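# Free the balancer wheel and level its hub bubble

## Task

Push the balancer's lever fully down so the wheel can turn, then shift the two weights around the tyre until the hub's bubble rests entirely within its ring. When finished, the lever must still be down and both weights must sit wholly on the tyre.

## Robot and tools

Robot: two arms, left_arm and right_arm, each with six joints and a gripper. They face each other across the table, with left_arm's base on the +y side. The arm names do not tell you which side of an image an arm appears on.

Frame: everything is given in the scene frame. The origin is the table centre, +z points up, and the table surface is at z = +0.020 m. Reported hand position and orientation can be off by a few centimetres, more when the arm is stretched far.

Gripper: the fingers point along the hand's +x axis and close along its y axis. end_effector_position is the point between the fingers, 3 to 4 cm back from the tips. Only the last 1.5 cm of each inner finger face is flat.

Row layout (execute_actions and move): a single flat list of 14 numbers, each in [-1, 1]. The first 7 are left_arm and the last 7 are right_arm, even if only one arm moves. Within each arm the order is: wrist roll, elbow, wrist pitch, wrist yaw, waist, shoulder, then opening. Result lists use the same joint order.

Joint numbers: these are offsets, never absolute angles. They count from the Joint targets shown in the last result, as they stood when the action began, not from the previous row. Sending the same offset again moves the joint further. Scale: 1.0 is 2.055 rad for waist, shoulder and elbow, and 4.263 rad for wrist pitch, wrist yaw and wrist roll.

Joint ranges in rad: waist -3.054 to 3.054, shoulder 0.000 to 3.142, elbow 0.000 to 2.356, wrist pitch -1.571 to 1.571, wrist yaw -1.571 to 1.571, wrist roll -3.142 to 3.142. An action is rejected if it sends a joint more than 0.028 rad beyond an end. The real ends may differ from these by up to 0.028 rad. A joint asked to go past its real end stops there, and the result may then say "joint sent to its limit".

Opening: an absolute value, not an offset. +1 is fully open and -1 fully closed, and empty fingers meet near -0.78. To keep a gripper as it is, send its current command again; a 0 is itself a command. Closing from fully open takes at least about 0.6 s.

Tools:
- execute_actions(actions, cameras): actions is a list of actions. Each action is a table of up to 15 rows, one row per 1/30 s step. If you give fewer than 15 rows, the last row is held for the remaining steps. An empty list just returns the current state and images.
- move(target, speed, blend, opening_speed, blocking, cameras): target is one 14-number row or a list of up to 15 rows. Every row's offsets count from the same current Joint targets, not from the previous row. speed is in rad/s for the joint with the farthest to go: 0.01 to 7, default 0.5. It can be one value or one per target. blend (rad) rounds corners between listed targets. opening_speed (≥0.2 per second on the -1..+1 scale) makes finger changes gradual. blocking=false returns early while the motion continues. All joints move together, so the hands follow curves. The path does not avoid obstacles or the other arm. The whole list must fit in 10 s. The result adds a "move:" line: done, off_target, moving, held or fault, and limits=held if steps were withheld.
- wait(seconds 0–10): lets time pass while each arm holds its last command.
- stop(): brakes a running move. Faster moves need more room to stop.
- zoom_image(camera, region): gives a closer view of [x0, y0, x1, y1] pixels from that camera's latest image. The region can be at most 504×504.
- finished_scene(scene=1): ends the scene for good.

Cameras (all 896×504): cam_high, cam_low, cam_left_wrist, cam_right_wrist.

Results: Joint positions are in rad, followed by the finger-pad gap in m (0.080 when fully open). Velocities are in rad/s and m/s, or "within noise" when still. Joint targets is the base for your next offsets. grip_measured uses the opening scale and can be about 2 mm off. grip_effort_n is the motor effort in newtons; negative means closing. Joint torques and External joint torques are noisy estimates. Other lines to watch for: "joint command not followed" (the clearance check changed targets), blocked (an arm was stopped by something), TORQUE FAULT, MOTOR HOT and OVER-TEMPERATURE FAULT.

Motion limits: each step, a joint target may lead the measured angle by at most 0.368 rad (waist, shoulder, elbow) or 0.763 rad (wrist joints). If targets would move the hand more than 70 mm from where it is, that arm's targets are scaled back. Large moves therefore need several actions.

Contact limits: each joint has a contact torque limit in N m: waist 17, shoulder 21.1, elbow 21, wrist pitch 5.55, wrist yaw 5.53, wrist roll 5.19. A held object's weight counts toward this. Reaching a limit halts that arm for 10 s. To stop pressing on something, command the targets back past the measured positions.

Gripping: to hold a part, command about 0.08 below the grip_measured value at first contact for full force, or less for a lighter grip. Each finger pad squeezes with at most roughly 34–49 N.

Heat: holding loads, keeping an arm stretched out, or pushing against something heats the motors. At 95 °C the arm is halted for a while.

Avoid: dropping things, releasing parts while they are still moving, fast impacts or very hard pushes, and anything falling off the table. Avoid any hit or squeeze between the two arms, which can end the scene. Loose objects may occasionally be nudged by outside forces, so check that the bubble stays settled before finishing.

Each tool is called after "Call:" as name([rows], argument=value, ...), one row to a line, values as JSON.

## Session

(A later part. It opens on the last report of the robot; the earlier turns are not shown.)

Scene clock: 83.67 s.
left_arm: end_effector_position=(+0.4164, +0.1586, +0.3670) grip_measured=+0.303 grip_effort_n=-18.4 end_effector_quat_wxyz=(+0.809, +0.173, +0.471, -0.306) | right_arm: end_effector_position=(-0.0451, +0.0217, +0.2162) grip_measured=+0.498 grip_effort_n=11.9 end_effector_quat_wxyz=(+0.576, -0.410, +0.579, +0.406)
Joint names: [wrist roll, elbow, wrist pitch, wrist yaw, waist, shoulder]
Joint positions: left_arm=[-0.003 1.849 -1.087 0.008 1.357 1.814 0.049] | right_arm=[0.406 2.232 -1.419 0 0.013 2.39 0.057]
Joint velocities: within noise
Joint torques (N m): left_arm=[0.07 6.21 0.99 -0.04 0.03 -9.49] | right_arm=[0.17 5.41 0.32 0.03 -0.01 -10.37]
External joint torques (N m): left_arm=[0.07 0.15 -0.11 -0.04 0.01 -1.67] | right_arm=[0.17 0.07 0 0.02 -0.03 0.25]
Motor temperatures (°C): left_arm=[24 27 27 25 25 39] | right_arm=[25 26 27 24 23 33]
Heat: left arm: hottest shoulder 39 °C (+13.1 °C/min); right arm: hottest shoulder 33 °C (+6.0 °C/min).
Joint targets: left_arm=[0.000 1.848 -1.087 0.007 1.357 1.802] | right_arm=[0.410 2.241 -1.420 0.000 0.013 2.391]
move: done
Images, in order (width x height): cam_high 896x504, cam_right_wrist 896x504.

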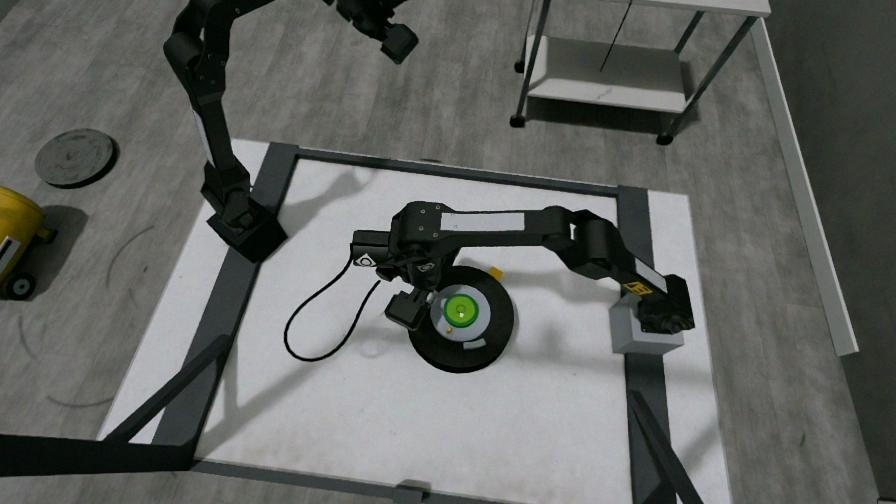

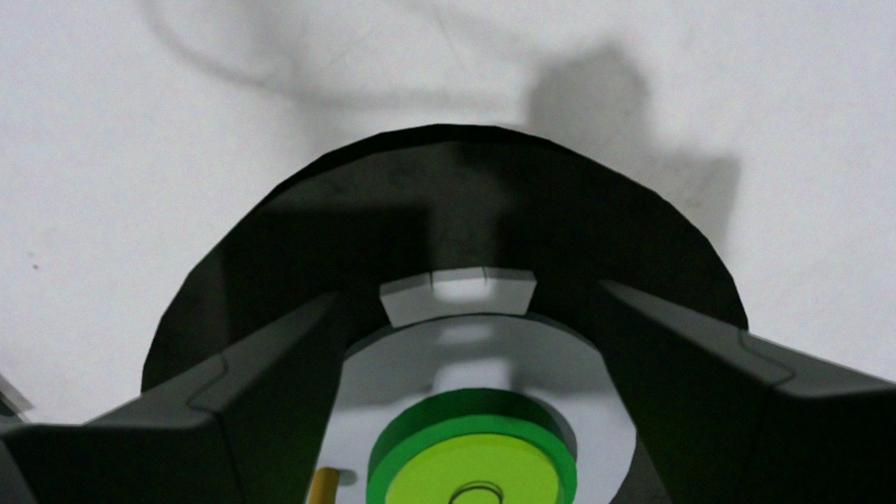

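Call:
move(target=[0,0,0,0,0,0,0.3,-0.019,-0.066,0.0237,0,0.0036,-0.0164,0.5], speed=0.2, cameras=["cam_right_wrist","cam_low"])

Scene clock: 85.30 s.
left_arm: end_effector_position=(+0.4164, +0.1586, +0.3670) grip_measured=+0.303 grip_effort_n=-18.4 end_effector_quat_wxyz=(+0.809, +0.173, +0.471, -0.306) | right_arm: end_effector_position=(-0.0467, +0.0179, +0.1931) grip_measured=+0.498 grip_effort_n=12.3 end_effector_quat_wxyz=(+0.559, -0.434, +0.563, +0.427)
Joint names: [wrist roll, elbow, wrist pitch, wrist yaw, waist, shoulder]
Joint positions: left_arm=[-0.003 1.849 -1.087 0.008 1.357 1.814 0.049] | right_arm=[0.332 2.111 -1.322 0.001 0.017 2.373 0.057]
Joint velocities: within noise
Joint torques (N m): left_arm=[0.05 6.25 0.98 -0.06 -0.04 -9.46] | right_arm=[-0.09 3.92 0.62 0.02 0.23 -12.16]
External joint torques (N m): left_arm=[0.05 0.19 -0.12 -0.07 0.01 -1.64] | right_arm=[-0.09 -1.48 0.29 0.01 0.23 -1.56]
Motor temperatures (°C): left_arm=[24 27 27 25 25 40] | right_arm=[25 26 27 24 23 34]
Heat: left arm: hottest shoulder 40 °C (+14.2 °C/min); right arm: hottest shoulder 34 °C (+7.1 °C/min).
Joint targets: left_arm=[0.000 1.848 -1.087 0.007 1.357 1.802] | right_arm=[0.329 2.106 -1.319 0.000 0.020 2.357]
move: done
Images, in order (width x height): cam_low 896x504, cam_right_wrist 896x504.

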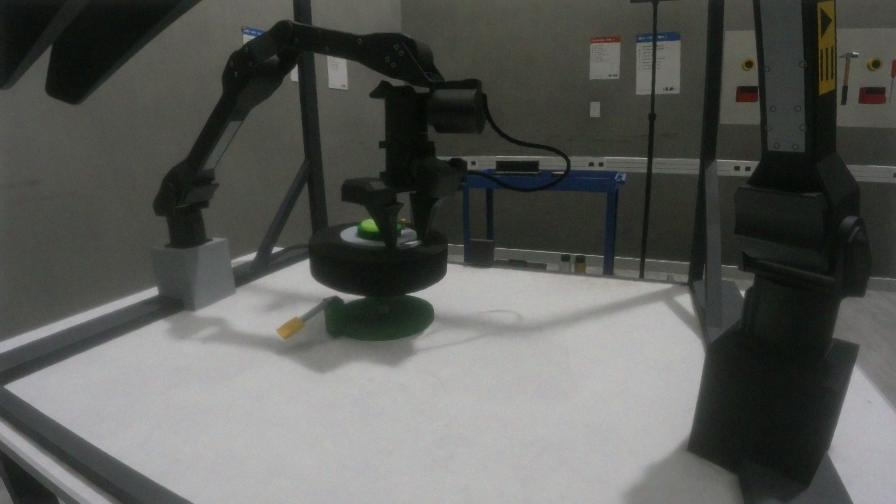

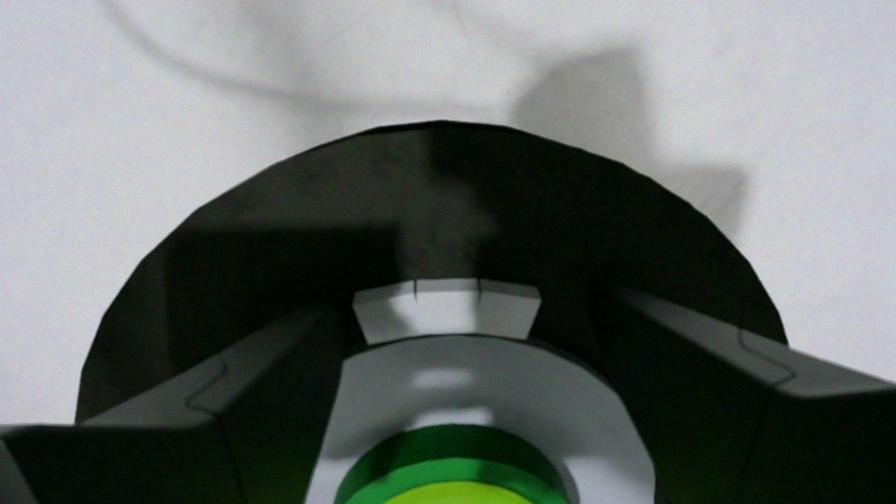

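Call:
move(target=[0,0,0,0,0,0,0.3,0.0024,0.0,0.0,0,0.0053,0.003,0.45], speed=0.1, cameras=["cam_right_wrist","cam_low"])

Scene clock: 86.53 s.
left_arm: end_effector_position=(+0.4164, +0.1586, +0.3670) grip_measured=+0.303 grip_effort_n=-17.9 end_effector_quat_wxyz=(+0.809, +0.173, +0.471, -0.306) | right_arm: end_effector_position=(-0.0517, +0.0176, +0.1930) grip_measured=+0.453 grip_effort_n=-15.1 end_effector_quat_wxyz=(+0.557, -0.437, +0.561, +0.429)
Joint names: [wrist roll, elbow, wrist pitch, wrist yaw, waist, shoulder]
Joint positions: left_arm=[-0.003 1.849 -1.087 0.008 1.357 1.814 0.049] | right_arm=[0.335 2.111 -1.321 0.001 0.028 2.373 0.055]
Joint velocities: within noise
Joint torques (N m): left_arm=[0.07 6.11 0.97 -0.05 -0.03 -9.55] | right_arm=[0.2 3.91 0.55 -0.01 0.24 -11.52]
External joint torques (N m): left_arm=[0.07 0.14 -0.09 -0.05 -0.09 -1.79] | right_arm=[0.2 -1.5 0.23 -0.03 0.27 -0.88]
Motor temperatures (°C): left_arm=[24 27 27 25 25 40] | right_arm=[25 26 27 24 23 34]
Heat: left arm: hottest shoulder 40 °C (+14.1 °C/min); right arm: hottest shoulder 34 °C (+7.1 °C/min).
Joint targets: left_arm=[0.000 1.848 -1.087 0.007 1.357 1.802] | right_arm=[0.339 2.106 -1.319 0.000 0.031 2.363]
move: done
Images, in order (width x height): cam_low 896x504, cam_right_wrist 896x504.

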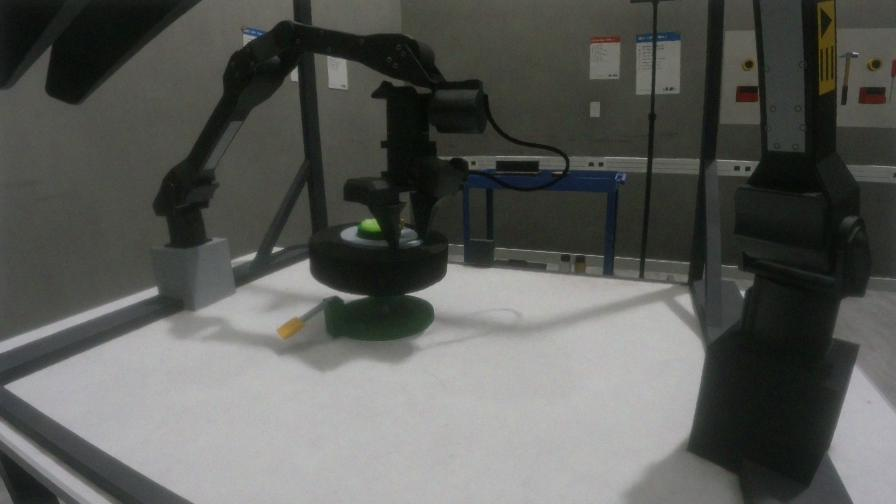

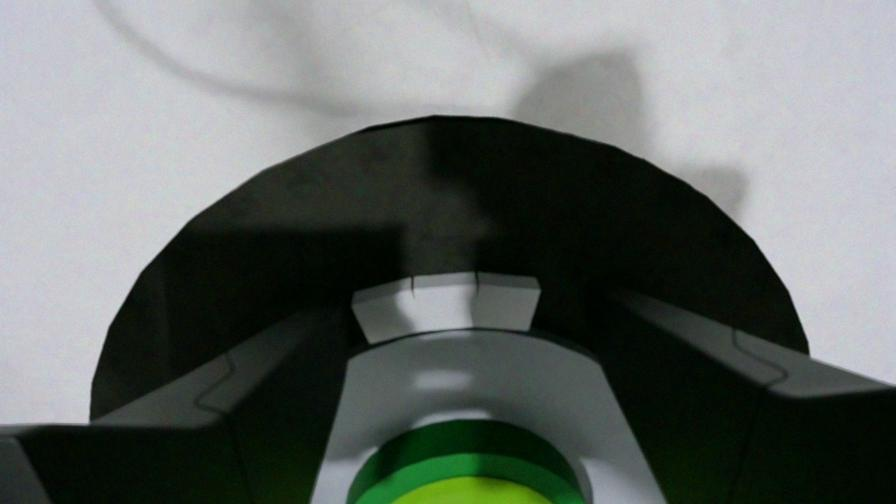

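Call:
move(target=[0,0,0,0,0,0,0.3,0,0.006,-0.003,0,0,0,0.45], speed=0.1, cameras=[])

Call:
move(target=[0,0,0,0,0,0,0.3,0,0,0,0,0,0,0.0], opening_speed=0.4, cameras=["cam_right_wrist"])

Scene clock: 87.70 s.
left_arm: end_effector_position=(+0.4164, +0.1586, +0.3670) grip_measured=+0.303 grip_effort_n=-18.4 end_effector_quat_wxyz=(+0.809, +0.173, +0.471, -0.306) | right_arm: end_effector_position=(-0.0515, +0.0157, +0.1931) grip_measured=+0.453 grip_effort_n=-15.6 end_effector_quat_wxyz=(+0.556, -0.439, +0.563, +0.426)
Joint names: [wrist roll, elbow, wrist pitch, wrist yaw, waist, shoulder]
Joint positions: left_arm=[-0.003 1.849 -1.087 0.008 1.357 1.814 0.049] | right_arm=[0.335 2.111 -1.33 0.001 0.028 2.373 0.055]
Joint velocities: within noise
Joint torques (N m): left_arm=[0.05 6.22 0.99 -0.04 0.01 -9.51] | right_arm=[0.17 5.2 0.19 0 0.26 -11.46]
External joint torques (N m): left_arm=[0.05 0.17 -0.1 -0.04 0.02 -1.7] | right_arm=[0.17 -0.16 -0.11 -0.01 0.23 -0.92]
Motor temperatures (°C): left_arm=[24 28 27 25 25 40] | right_arm=[25 26 27 24 23 35]
Heat: left arm: hottest shoulder 40 °C (+13.1 °C/min); right arm: hottest shoulder 35 °C (+8.0 °C/min).
Joint targets: left_arm=[0.000 1.848 -1.087 0.007 1.357 1.802] | right_arm=[0.339 2.118 -1.332 0.000 0.031 2.363]
move: done
No camera images: "cameras" was empty.

Scene clock: 89.03 s.
left_arm: end_effector_position=(+0.4164, +0.1586, +0.3670) grip_measured=+0.303 grip_effort_n=-18.4 end_effector_quat_wxyz=(+0.809, +0.173, +0.471, -0.306) | right_arm: end_effector_position=(-0.0518, +0.0157, +0.1931) grip_measured=+0.051 grip_effort_n=-83.5 end_effector_quat_wxyz=(+0.555, -0.439, +0.563, +0.426)
Joint names: [wrist roll, elbow, wrist pitch, wrist yaw, waist, shoulder]
Joint positions: left_arm=[-0.003 1.849 -1.087 0.008 1.357 1.814 0.049] | right_arm=[0.336 2.111 -1.33 0.001 0.029 2.373 0.037]
Joint velocities: within noise
Joint torques (N m): left_arm=[0.06 6.16 1 -0.03 -0.05 -9.55] | right_arm=[0.14 5.14 0.22 0.01 0.26 -11.5]
External joint torques (N m): left_arm=[0.06 0.12 -0.09 -0.03 0 -1.76] | right_arm=[0.14 -0.18 -0.07 0 0.27 -1]
Motor temperatures (°C): left_arm=[24 28 27 25 25 40] | right_arm=[25 27 27 24 23 35]
Heat: left arm: hottest shoulder 40 °C (+13.2 °C/min); right arm: hottest shoulder 35 °C (+7.1 °C/min).
Joint targets: left_arm=[0.000 1.848 -1.087 0.007 1.357 1.802] | right_arm=[0.339 2.118 -1.332 0.000 0.031 2.363]
move: done
Images, in order (width x height): cam_right_wrist 896x504.

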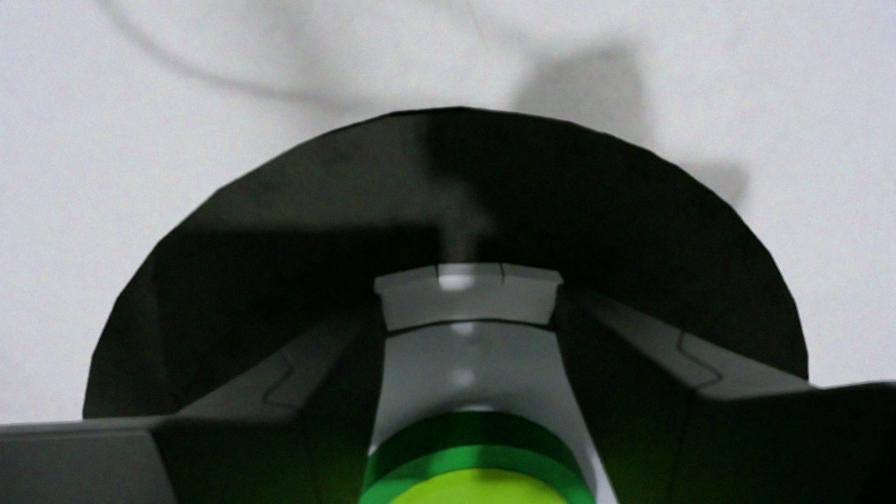

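Call:
move(target=[0,0,0,0,0,0,0.3,0,0.06,-0.029,0,0,0,0.0], speed=0.15, cameras=["cam_right_wrist","cam_low","cam_high"])

Call:
zoom_image(camera="cam_high", region=[395, 235, 535, 375])

Scene clock: 90.77 s.
left_arm: end_effector_position=(+0.4164, +0.1586, +0.3670) grip_measured=+0.303 grip_effort_n=-18.4 end_effector_quat_wxyz=(+0.809, +0.173, +0.471, -0.306) | right_arm: end_effector_position=(-0.0516, +0.0134, +0.2230) grip_measured=+0.051 grip_effort_n=-83.5 end_effector_quat_wxyz=(+0.554, -0.441, +0.564, +0.424)
Joint names: [wrist roll, elbow, wrist pitch, wrist yaw, waist, shoulder]
Joint positions: left_arm=[-0.003 1.849 -1.087 0.008 1.357 1.814 0.049] | right_arm=[0.336 2.23 -1.454 0.001 0.029 2.373 0.037]
Joint velocities: within noise
Joint torques (N m): left_arm=[0.07 6.07 1 -0.05 0.07 -9.5] | right_arm=[0.13 5.6 0.24 -0.01 0.28 -11.49]
External joint torques (N m): left_arm=[0.07 0.09 -0.08 -0.04 -0.01 -1.77] | right_arm=[0.13 0.24 -0.04 -0.03 0.25 -0.87]
Motor temperatures (°C): left_arm=[24 28 27 25 25 40] | right_arm=[25 27 27 24 23 36]
Heat: left arm: hottest shoulder 40 °C (+13.1 °C/min); right arm: hottest shoulder 36 °C (+8.0 °C/min).
Joint targets: left_arm=[0.000 1.848 -1.087 0.007 1.357 1.802] | right_arm=[0.339 2.241 -1.456 0.000 0.031 2.363]
move: done
Images, in order (width x height): cam_high 896x504, cam_low 896x504, cam_right_wrist 896x504.

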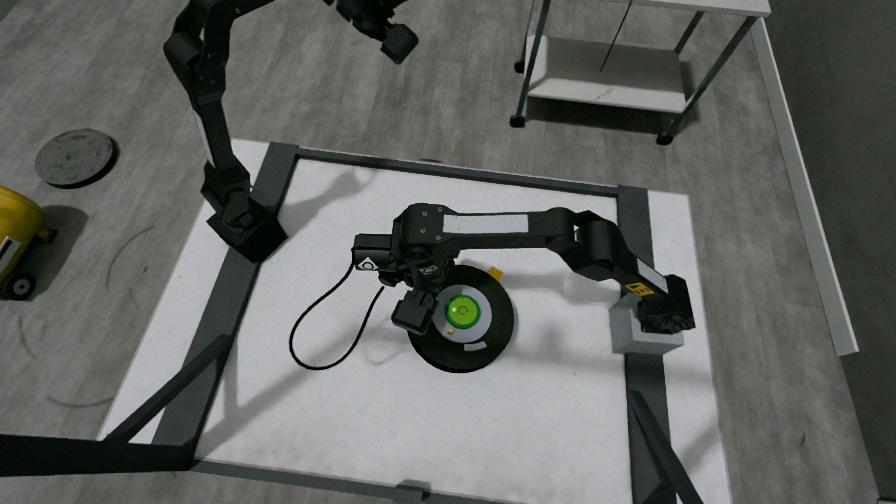

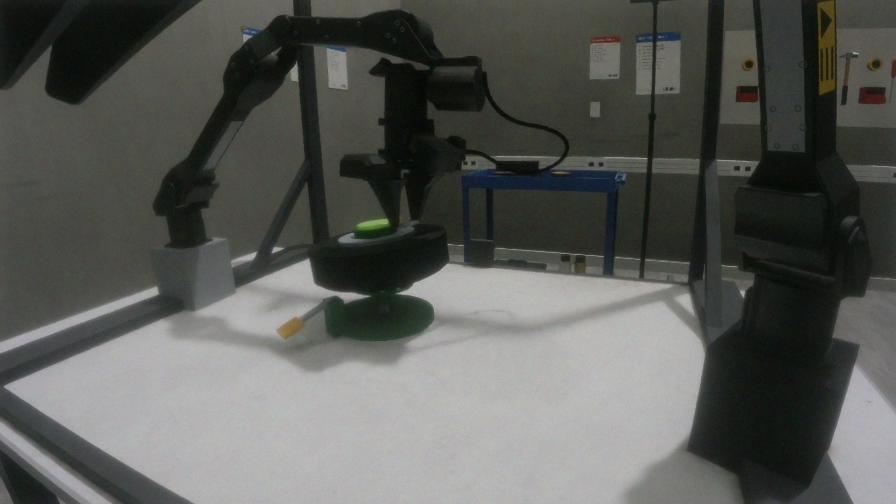

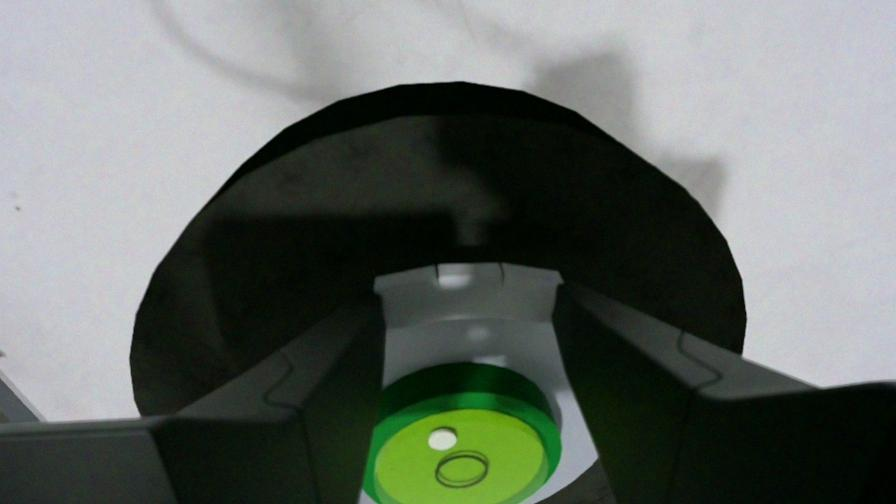

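Scaled by 3.600 from the camera's 896x504 image, which has a finer 1280x720 frame.

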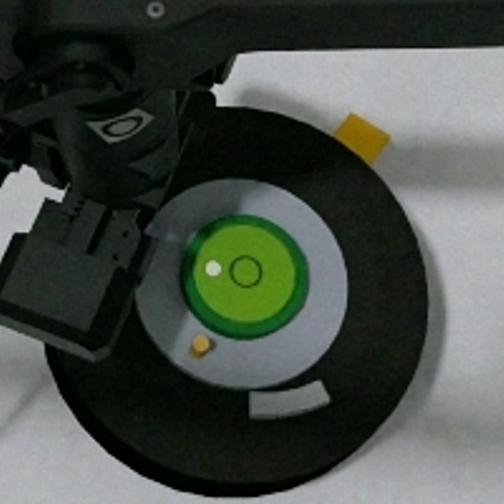

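Call:
move(target=[0,0,0,0,0,0,0.3,-0.0966,-0.0127,0.0141,0,0.0289,0.0131,0.0], speed=0.3, cameras=["cam_right_wrist","cam_low","cam_high"])

Call:
zoom_image(camera="cam_low", region=[290, 150, 470, 300])

Scene clock: 93.90 s.
left_arm: end_effector_position=(+0.4164, +0.1586, +0.3670) grip_measured=+0.303 grip_effort_n=-18.4 end_effector_quat_wxyz=(+0.809, +0.173, +0.471, -0.306) | right_arm: end_effector_position=(-0.0801, +0.0202, +0.2155) grip_measured=+0.051 grip_effort_n=-83.5 end_effector_quat_wxyz=(+0.447, -0.548, +0.442, +0.552)
Joint names: [wrist roll, elbow, wrist pitch, wrist yaw, waist, shoulder]
Joint positions: left_arm=[-0.003 1.849 -1.087 0.008 1.357 1.814 0.049] | right_arm=[-0.07 2.219 -1.398 0.001 0.088 2.384 0.037]
Joint velocities: within noise
Joint torques (N m): left_arm=[0.06 6.25 0.97 -0.04 -0.08 -9.5] | right_arm=[-0.08 4.1 0.67 -0.02 0.18 -9.81]
External joint torques (N m): left_arm=[0.06 0.23 -0.1 -0.05 -0.05 -1.7] | right_arm=[-0.08 -1.31 0.34 0 0.02 0.93]
Motor temperatures (°C): left_arm=[24 28 27 25 25 41] | right_arm=[25 27 27 24 23 37]
Heat: left arm: hottest shoulder 41 °C (+14.0 °C/min); right arm: hottest shoulder 37 °C (+9.0 °C/min).
Joint targets: left_arm=[0.000 1.848 -1.087 0.007 1.357 1.802] | right_arm=[-0.073 2.215 -1.395 0.000 0.090 2.390]
move: done
Images, in order (width x height): cam_high 896x504, cam_low 896x504, cam_right_wrist 896x504.

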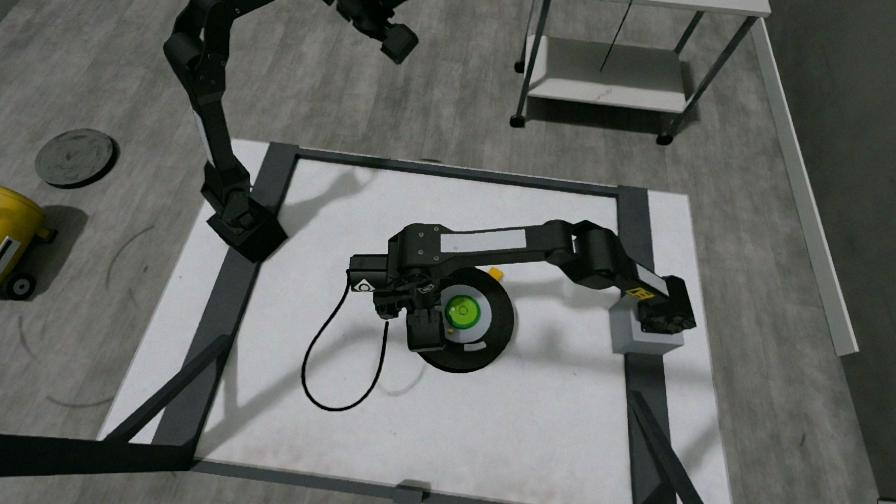

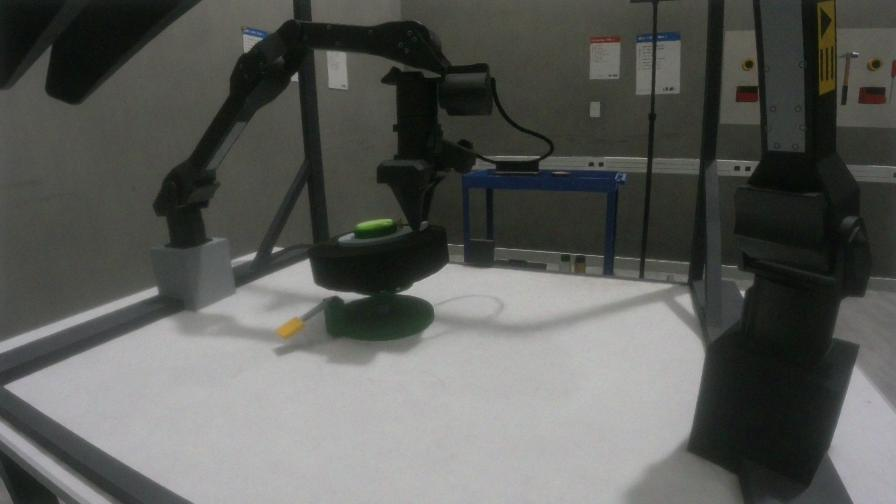

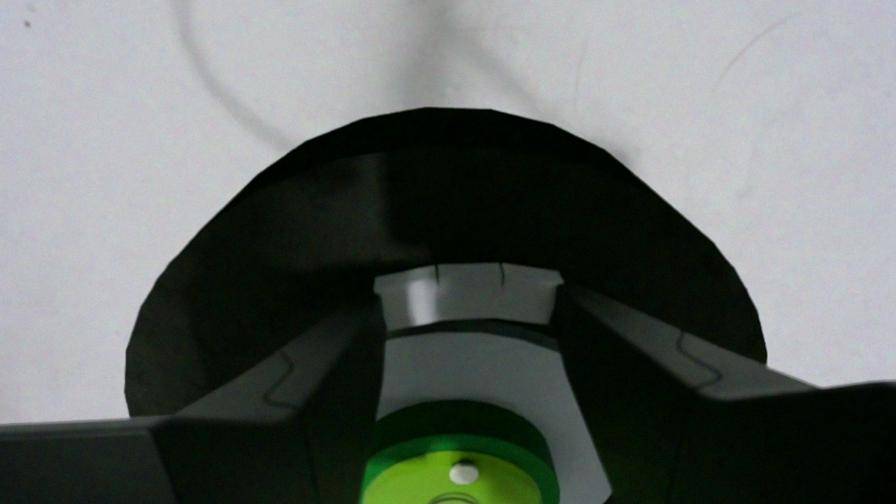

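Scaled by 2.800 from the camera's 896x504 image, which has a finer 1280x720 frame.

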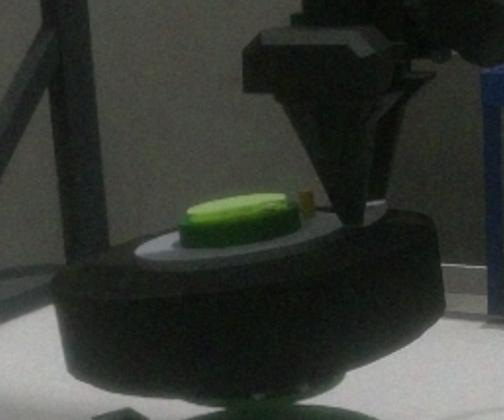

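Call:
move(target=[0,0,0,0,0,0,0.3,0,-0.0589,0.0204,0,0,-0.0161,0.0], speed=0.1, cameras=["cam_right_wrist","cam_low"])

Call:
zoom_image(camera="cam_low", region=[290, 150, 470, 300])

Scene clock: 96.37 s.
left_arm: end_effector_position=(+0.4164, +0.1586, +0.3670) grip_measured=+0.303 grip_effort_n=-18.4 end_effector_quat_wxyz=(+0.809, +0.173, +0.471, -0.306) | right_arm: end_effector_position=(-0.0800, +0.0163, +0.1933) grip_measured=+0.051 grip_effort_n=-83.5 end_effector_quat_wxyz=(+0.444, -0.550, +0.444, +0.550)
Joint names: [wrist roll, elbow, wrist pitch, wrist yaw, waist, shoulder]
Joint positions: left_arm=[-0.003 1.849 -1.087 0.008 1.357 1.814 0.049] | right_arm=[-0.07 2.104 -1.307 0 0.089 2.369 0.037]
Joint velocities: within noise
Joint torques (N m): left_arm=[0.09 6.13 1 -0.04 0.07 -9.54] | right_arm=[-0.1 3.43 0.25 0.02 0.14 -11.6]
External joint torques (N m): left_arm=[0.09 0.08 -0.08 -0.04 0.02 -1.73] | right_arm=[-0.1 -1.91 -0.08 0.02 0.09 -1.12]
Motor temperatures (°C): left_arm=[24 28 27 25 25 41] | right_arm=[25 26 27 24 23 37]
Heat: left arm: hottest shoulder 41 °C (+13.1 °C/min); right arm: hottest shoulder 37 °C (+9.1 °C/min).
Joint targets: left_arm=[0.000 1.848 -1.087 0.007 1.357 1.802] | right_arm=[-0.073 2.094 -1.309 0.000 0.090 2.357]
move: done
Images, in order (width x height): cam_low 896x504, cam_right_wrist 896x504.

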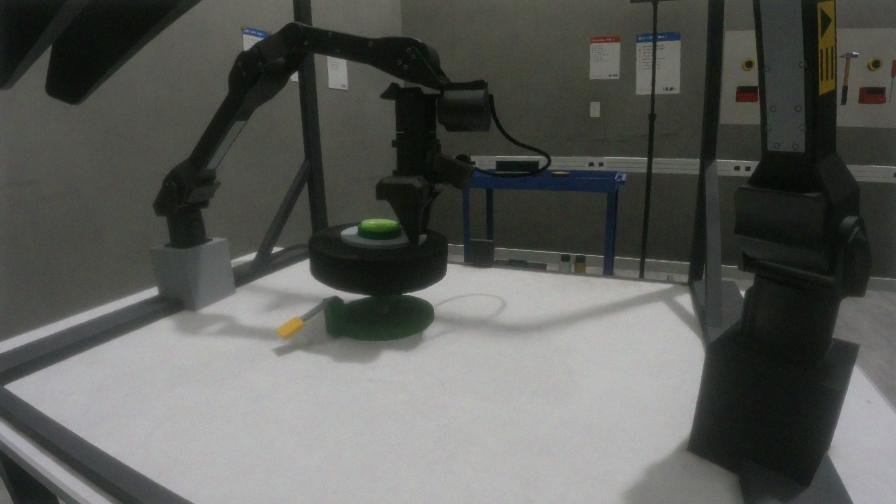

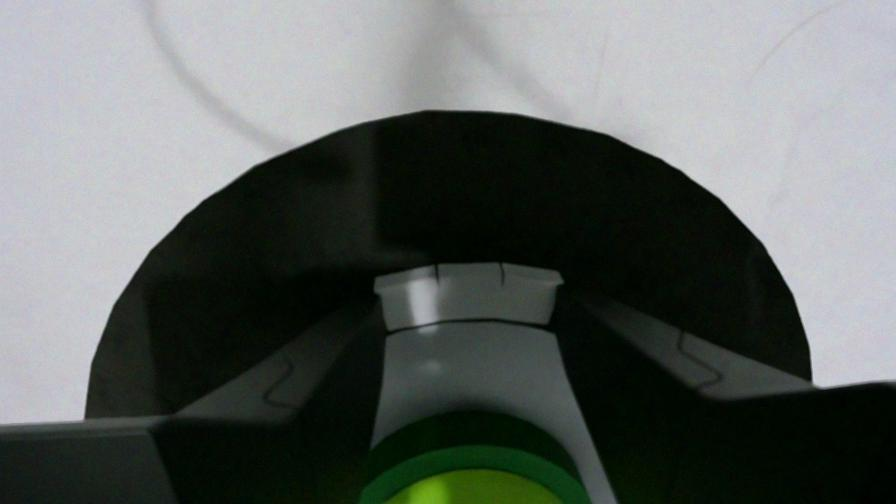

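Scaled by 2.800 from the camera's 896x504 image, which has a finer 1280x720 frame.

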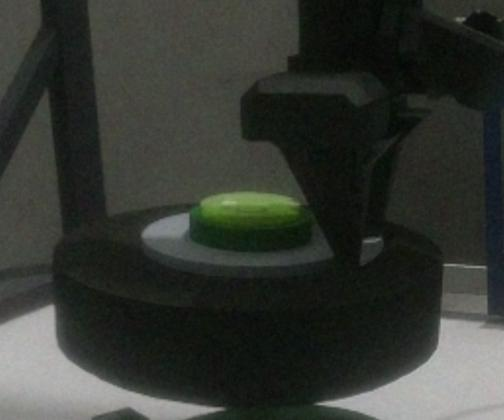

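Call:
move(target=[0,0,0,0,0,0,0.3,0,0.003,-0.0015,0,0,0,0.3], opening_speed=0.3, cameras=[])

Call:
move([
  [0,0,0,0,0,0,0.3,0,0.065,-0.031,0,0,0.0,0.42],
  [0,0,0,0,0,0,0.3,0,0.065,-0.02,0,0,-0.25,0.42],
], speed=[0.3,0.9], blend=0.05, cameras=["cam_right_wrist","cam_high"])

Call:
wait(seconds=0.8, cameras=["cam_high"])

Call:
zoom_image(camera="cam_high", region=[420, 270, 500, 350])

Scene clock: 98.07 s.
left_arm: end_effector_position=(+0.4164, +0.1586, +0.3670) grip_measured=+0.303 grip_effort_n=-18.4 end_effector_quat_wxyz=(+0.809, +0.173, +0.471, -0.306) | right_arm: end_effector_position=(-0.0804, +0.0152, +0.1932) grip_measured=+0.296 grip_effort_n=13.7 end_effector_quat_wxyz=(+0.443, -0.551, +0.445, +0.549)
Joint names: [wrist roll, elbow, wrist pitch, wrist yaw, waist, shoulder]
Joint positions: left_arm=[-0.003 1.849 -1.087 0.008 1.357 1.814 0.049] | right_arm=[-0.07 2.104 -1.311 -0.001 0.09 2.369 0.048]
Joint velocities: within noise
Joint torques (N m): left_arm=[0.07 6.24 1 -0.03 0.04 -9.58] | right_arm=[-0.09 4.13 0.03 0.03 0.15 -11.63]
External joint torques (N m): left_arm=[0.07 0.27 -0.05 -0.03 0.07 -1.82] | right_arm=[-0.09 -1.28 -0.28 0.04 0.15 -0.97]
Motor temperatures (°C): left_arm=[24 28 27 25 25 41] | right_arm=[25 27 27 24 23 37]
Heat: left arm: hottest shoulder 41 °C (+13.2 °C/min); right arm: hottest shoulder 37 °C (+9.1 °C/min).
Joint targets: left_arm=[0.000 1.848 -1.087 0.007 1.357 1.802] | right_arm=[-0.073 2.100 -1.315 0.000 0.090 2.357]
move: done
No camera images: "cameras" was empty.

Scene clock: 99.70 s.
left_arm: end_effector_position=(+0.4164, +0.1586, +0.3670) grip_measured=+0.303 grip_effort_n=-18.4 end_effector_quat_wxyz=(+0.809, +0.173, +0.471, -0.306) | right_arm: end_effector_position=(-0.0733, -0.0340, +0.4505) grip_measured=+0.417 grip_effort_n=14.2 end_effector_quat_wxyz=(+0.559, -0.387, +0.295, +0.671)
Joint names: [wrist roll, elbow, wrist pitch, wrist yaw, waist, shoulder]
Joint positions: left_arm=[-0.003 1.849 -1.087 0.008 1.357 1.814 0.049] | right_arm=[-0.07 2.233 -1.404 -0.001 0.09 1.844 0.054]
Joint velocities: within noise
Joint torques (N m): left_arm=[0.1 6.2 0.99 -0.04 0.05 -9.44] | right_arm=[-0.06 4.46 1.74 0.03 0.06 -7.28]
External joint torques (N m): left_arm=[0.09 0.17 -0.11 -0.04 0.05 -1.69] | right_arm=[-0.07 -0.68 0.62 0.04 0.06 -0.22]
Motor temperatures (°C): left_arm=[24 28 27 25 25 41] | right_arm=[25 27 27 24 23 37]
Heat: left arm: hottest shoulder 41 °C (+12.1 °C/min); right arm: hottest shoulder 37 °C (+9.0 °C/min).
Joint targets: left_arm=[0.000 1.848 -1.087 0.007 1.357 1.802] | right_arm=[-0.073 2.234 -1.400 0.000 0.090 1.843]
move: done
Images, in order (width x height): cam_high 896x504, cam_right_wrist 896x504.

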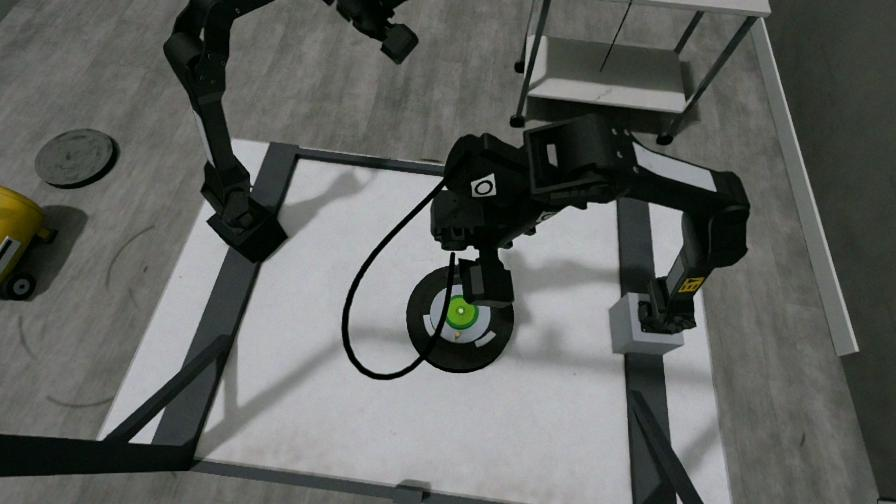

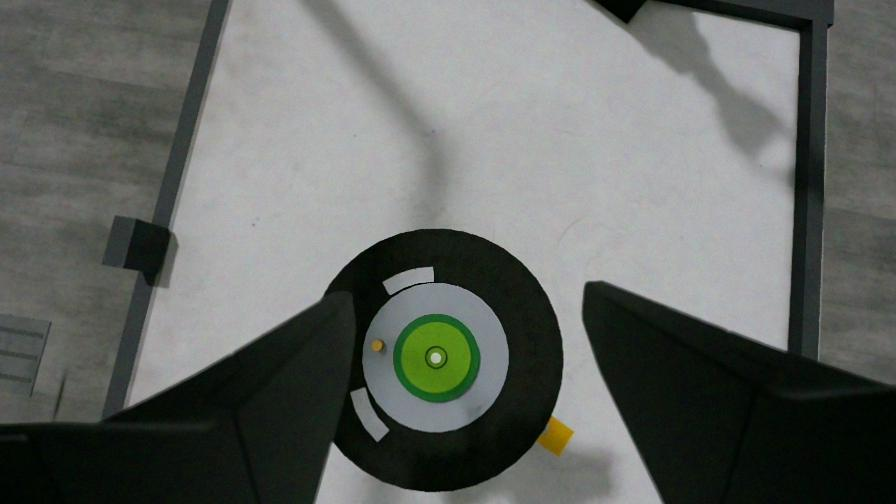

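Scene clock: 100.50 s.
left_arm: end_effector_position=(+0.4164, +0.1586, +0.3670) grip_measured=+0.303 grip_effort_n=-18.4 end_effector_quat_wxyz=(+0.809, +0.173, +0.471, -0.306) | right_arm: end_effector_position=(-0.0733, -0.0340, +0.4505) grip_measured=+0.417 grip_effort_n=13.7 end_effector_quat_wxyz=(+0.559, -0.387, +0.295, +0.671)
Joint names: [wrist roll, elbow, wrist pitch, wrist yaw, waist, shoulder]
Joint positions: left_arm=[-0.003 1.849 -1.087 0.008 1.357 1.814 0.049] | right_arm=[-0.07 2.233 -1.404 -0.001 0.09 1.844 0.054]
Joint velocities: within noise
Joint torques (N m): left_arm=[0.04 6.15 0.99 -0.05 -0.04 -9.42] | right_arm=[-0.08 4.44 1.74 0.04 0.12 -7.13]
External joint torques (N m): left_arm=[0.04 0.14 -0.09 -0.06 -0.03 -1.68] | right_arm=[-0.08 -0.76 0.61 0.06 0.05 0.01]
Motor temperatures (°C): left_arm=[24 28 27 25 25 41] | right_arm=[25 27 27 24 23 37]
Heat: left arm: hottest shoulder 41 °C (+12.1 °C/min); right arm: hottest shoulder 37 °C (+9.1 °C/min).
Joint targets: left_arm=[0.000 1.848 -1.087 0.007 1.357 1.802] | right_arm=[-0.073 2.234 -1.400 0.000 0.090 1.843]
Tool commands: left_gripper/opening=+0.3 right_gripper/opening=+0.42
wait: 0.80 s; at rest by 0.17 s
Images, in order (width x height): cam_high 896x504.

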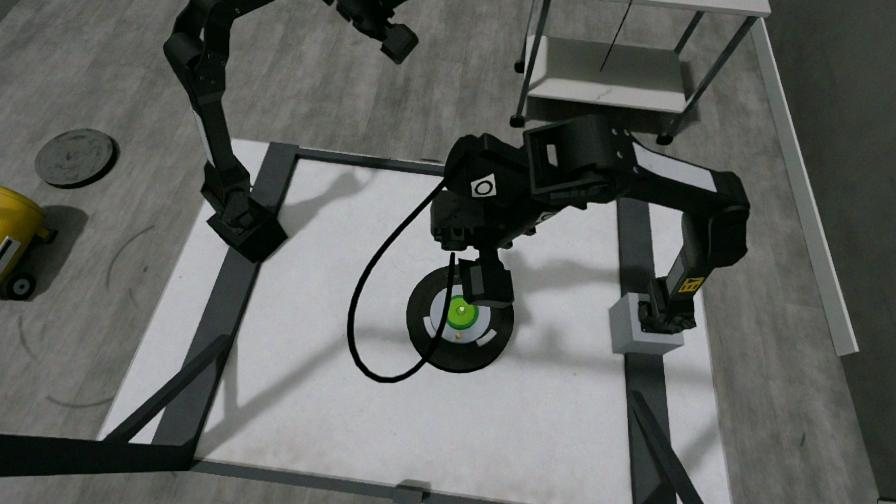

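Scaled by 6.300 from the camera's 896x504 image, which has a finer 1280x720 frame.

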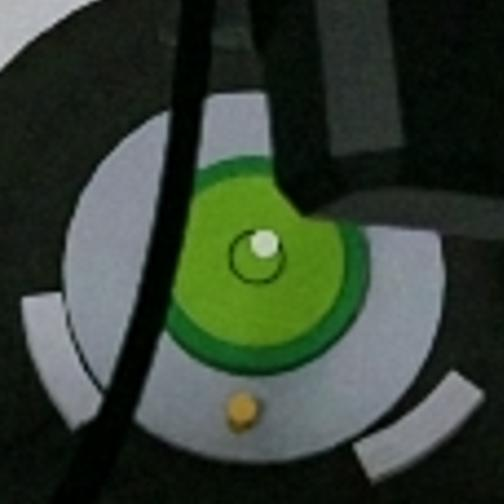

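Call:
wait(seconds=0.5)

Call:
zoom_image(camera="cam_right_wrist", region=[386, 306, 486, 406])

Call:
zoom_image(camera="cam_high", region=[440, 290, 480, 330])

Scene clock: 101.33 s.
left_arm: end_effector_position=(+0.4164, +0.1586, +0.3670) grip_measured=+0.303 grip_effort_n=-18.4 end_effector_quat_wxyz=(+0.809, +0.173, +0.471, -0.306) | right_arm: end_effector_position=(-0.0733, -0.0340, +0.4505) grip_measured=+0.417 grip_effort_n=13.7 end_effector_quat_wxyz=(+0.559, -0.387, +0.295, +0.671)
Joint names: [wrist roll, elbow, wrist pitch, wrist yaw, waist, shoulder]
Joint positions: left_arm=[-0.003 1.849 -1.087 0.008 1.357 1.814 0.049] | right_arm=[-0.07 2.233 -1.404 -0.001 0.09 1.844 0.054]
Joint velocities: within noise
Joint torques (N m): left_arm=[0.07 6.19 0.96 -0.02 0.03 -9.38] | right_arm=[-0.06 4.42 1.74 0.05 0.09 -7.18]
External joint torques (N m): left_arm=[0.06 0.05 -0.16 -0.02 0.03 -1.44] | right_arm=[-0.06 -0.84 0.59 0.05 0.1 0.09]
Motor temperatures (°C): left_arm=[24 28 27 25 25 41] | right_arm=[25 27 28 24 23 37]
Heat: left arm: hottest shoulder 41 °C (+11.1 °C/min); right arm: hottest shoulder 37 °C (+9.1 °C/min).
Joint targets: left_arm=[0.000 1.848 -1.087 0.007 1.357 1.802] | right_arm=[-0.073 2.234 -1.400 0.000 0.090 1.843]
Tool commands: left_gripper/opening=+0.3 right_gripper/opening=+0.42
wait: 0.50 s; at rest from the start

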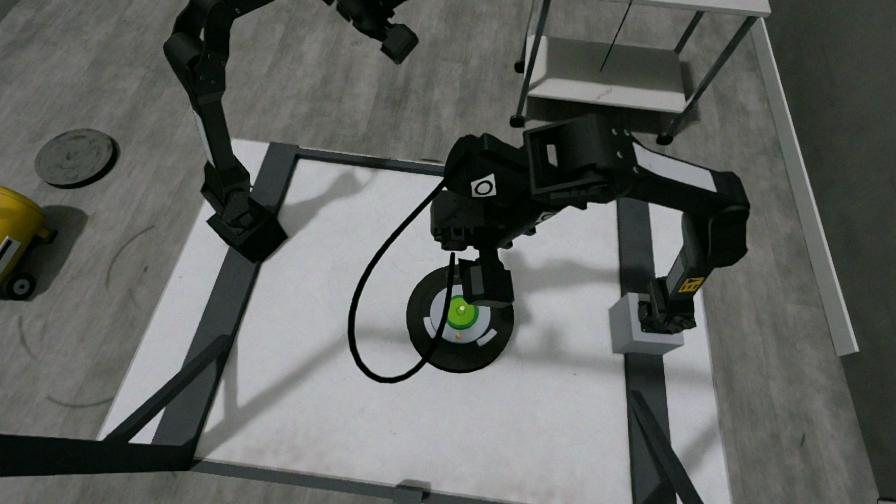

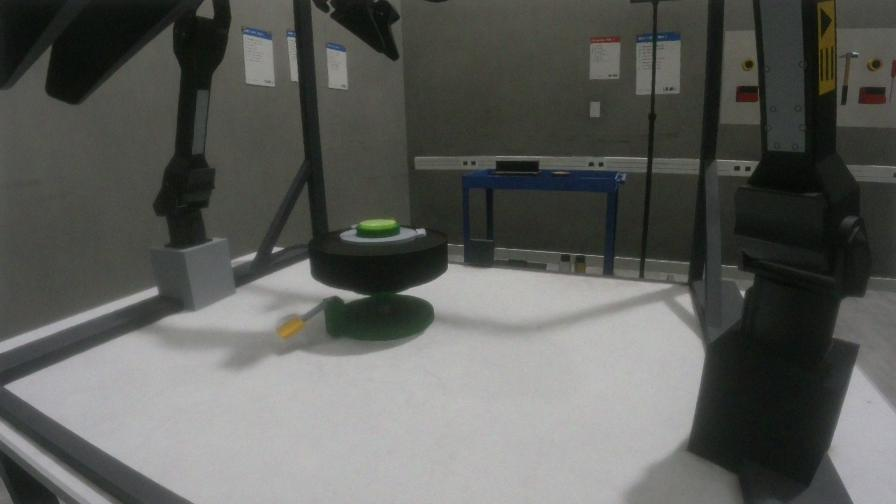

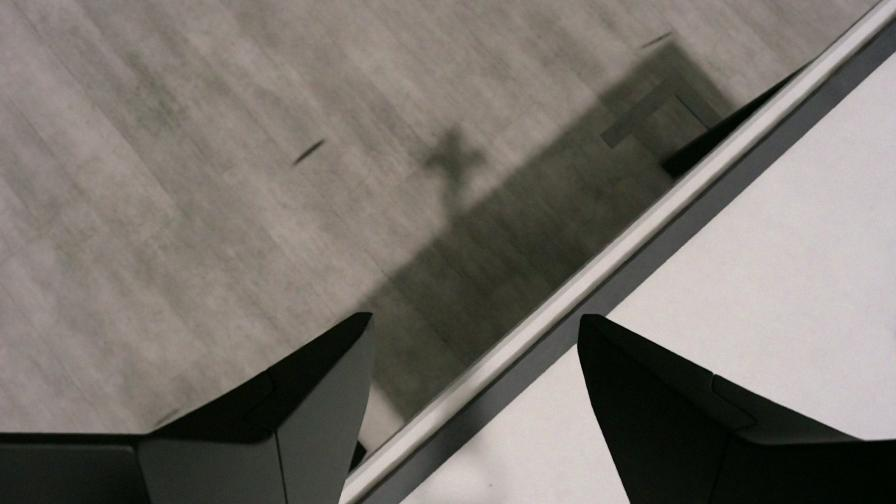

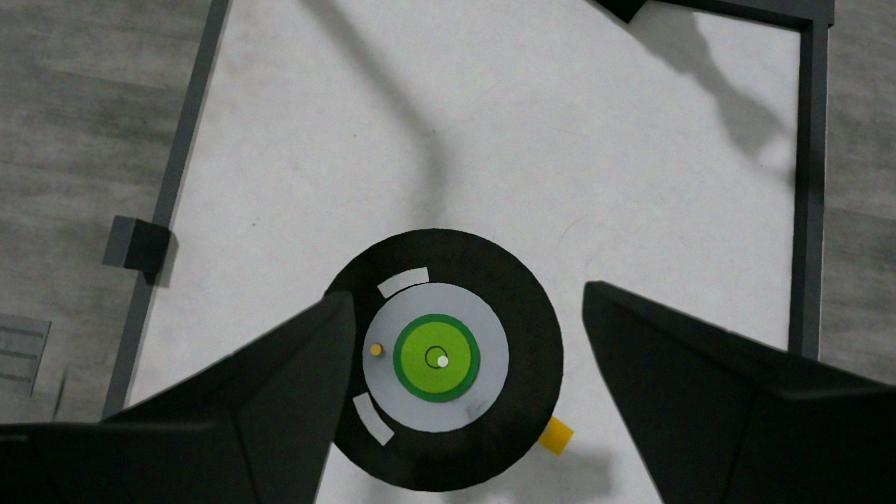

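Scaled by 5.040 from the camera's 896x504 image, which has a finer 1280x720 frame.

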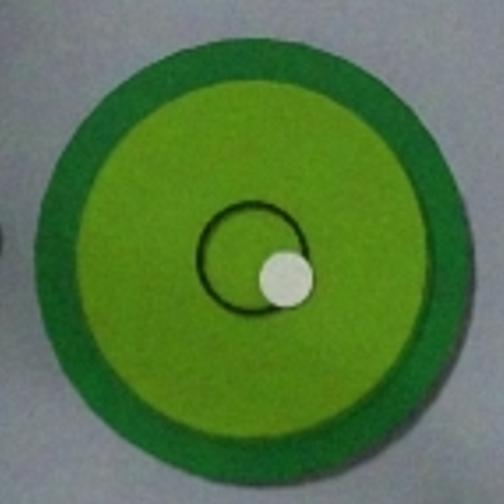

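Scaled by 12.600 from the camera's 896x504 image, which has a finer 1280x720 frame.

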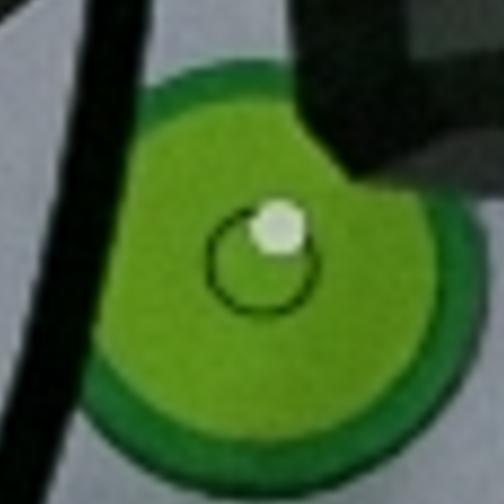

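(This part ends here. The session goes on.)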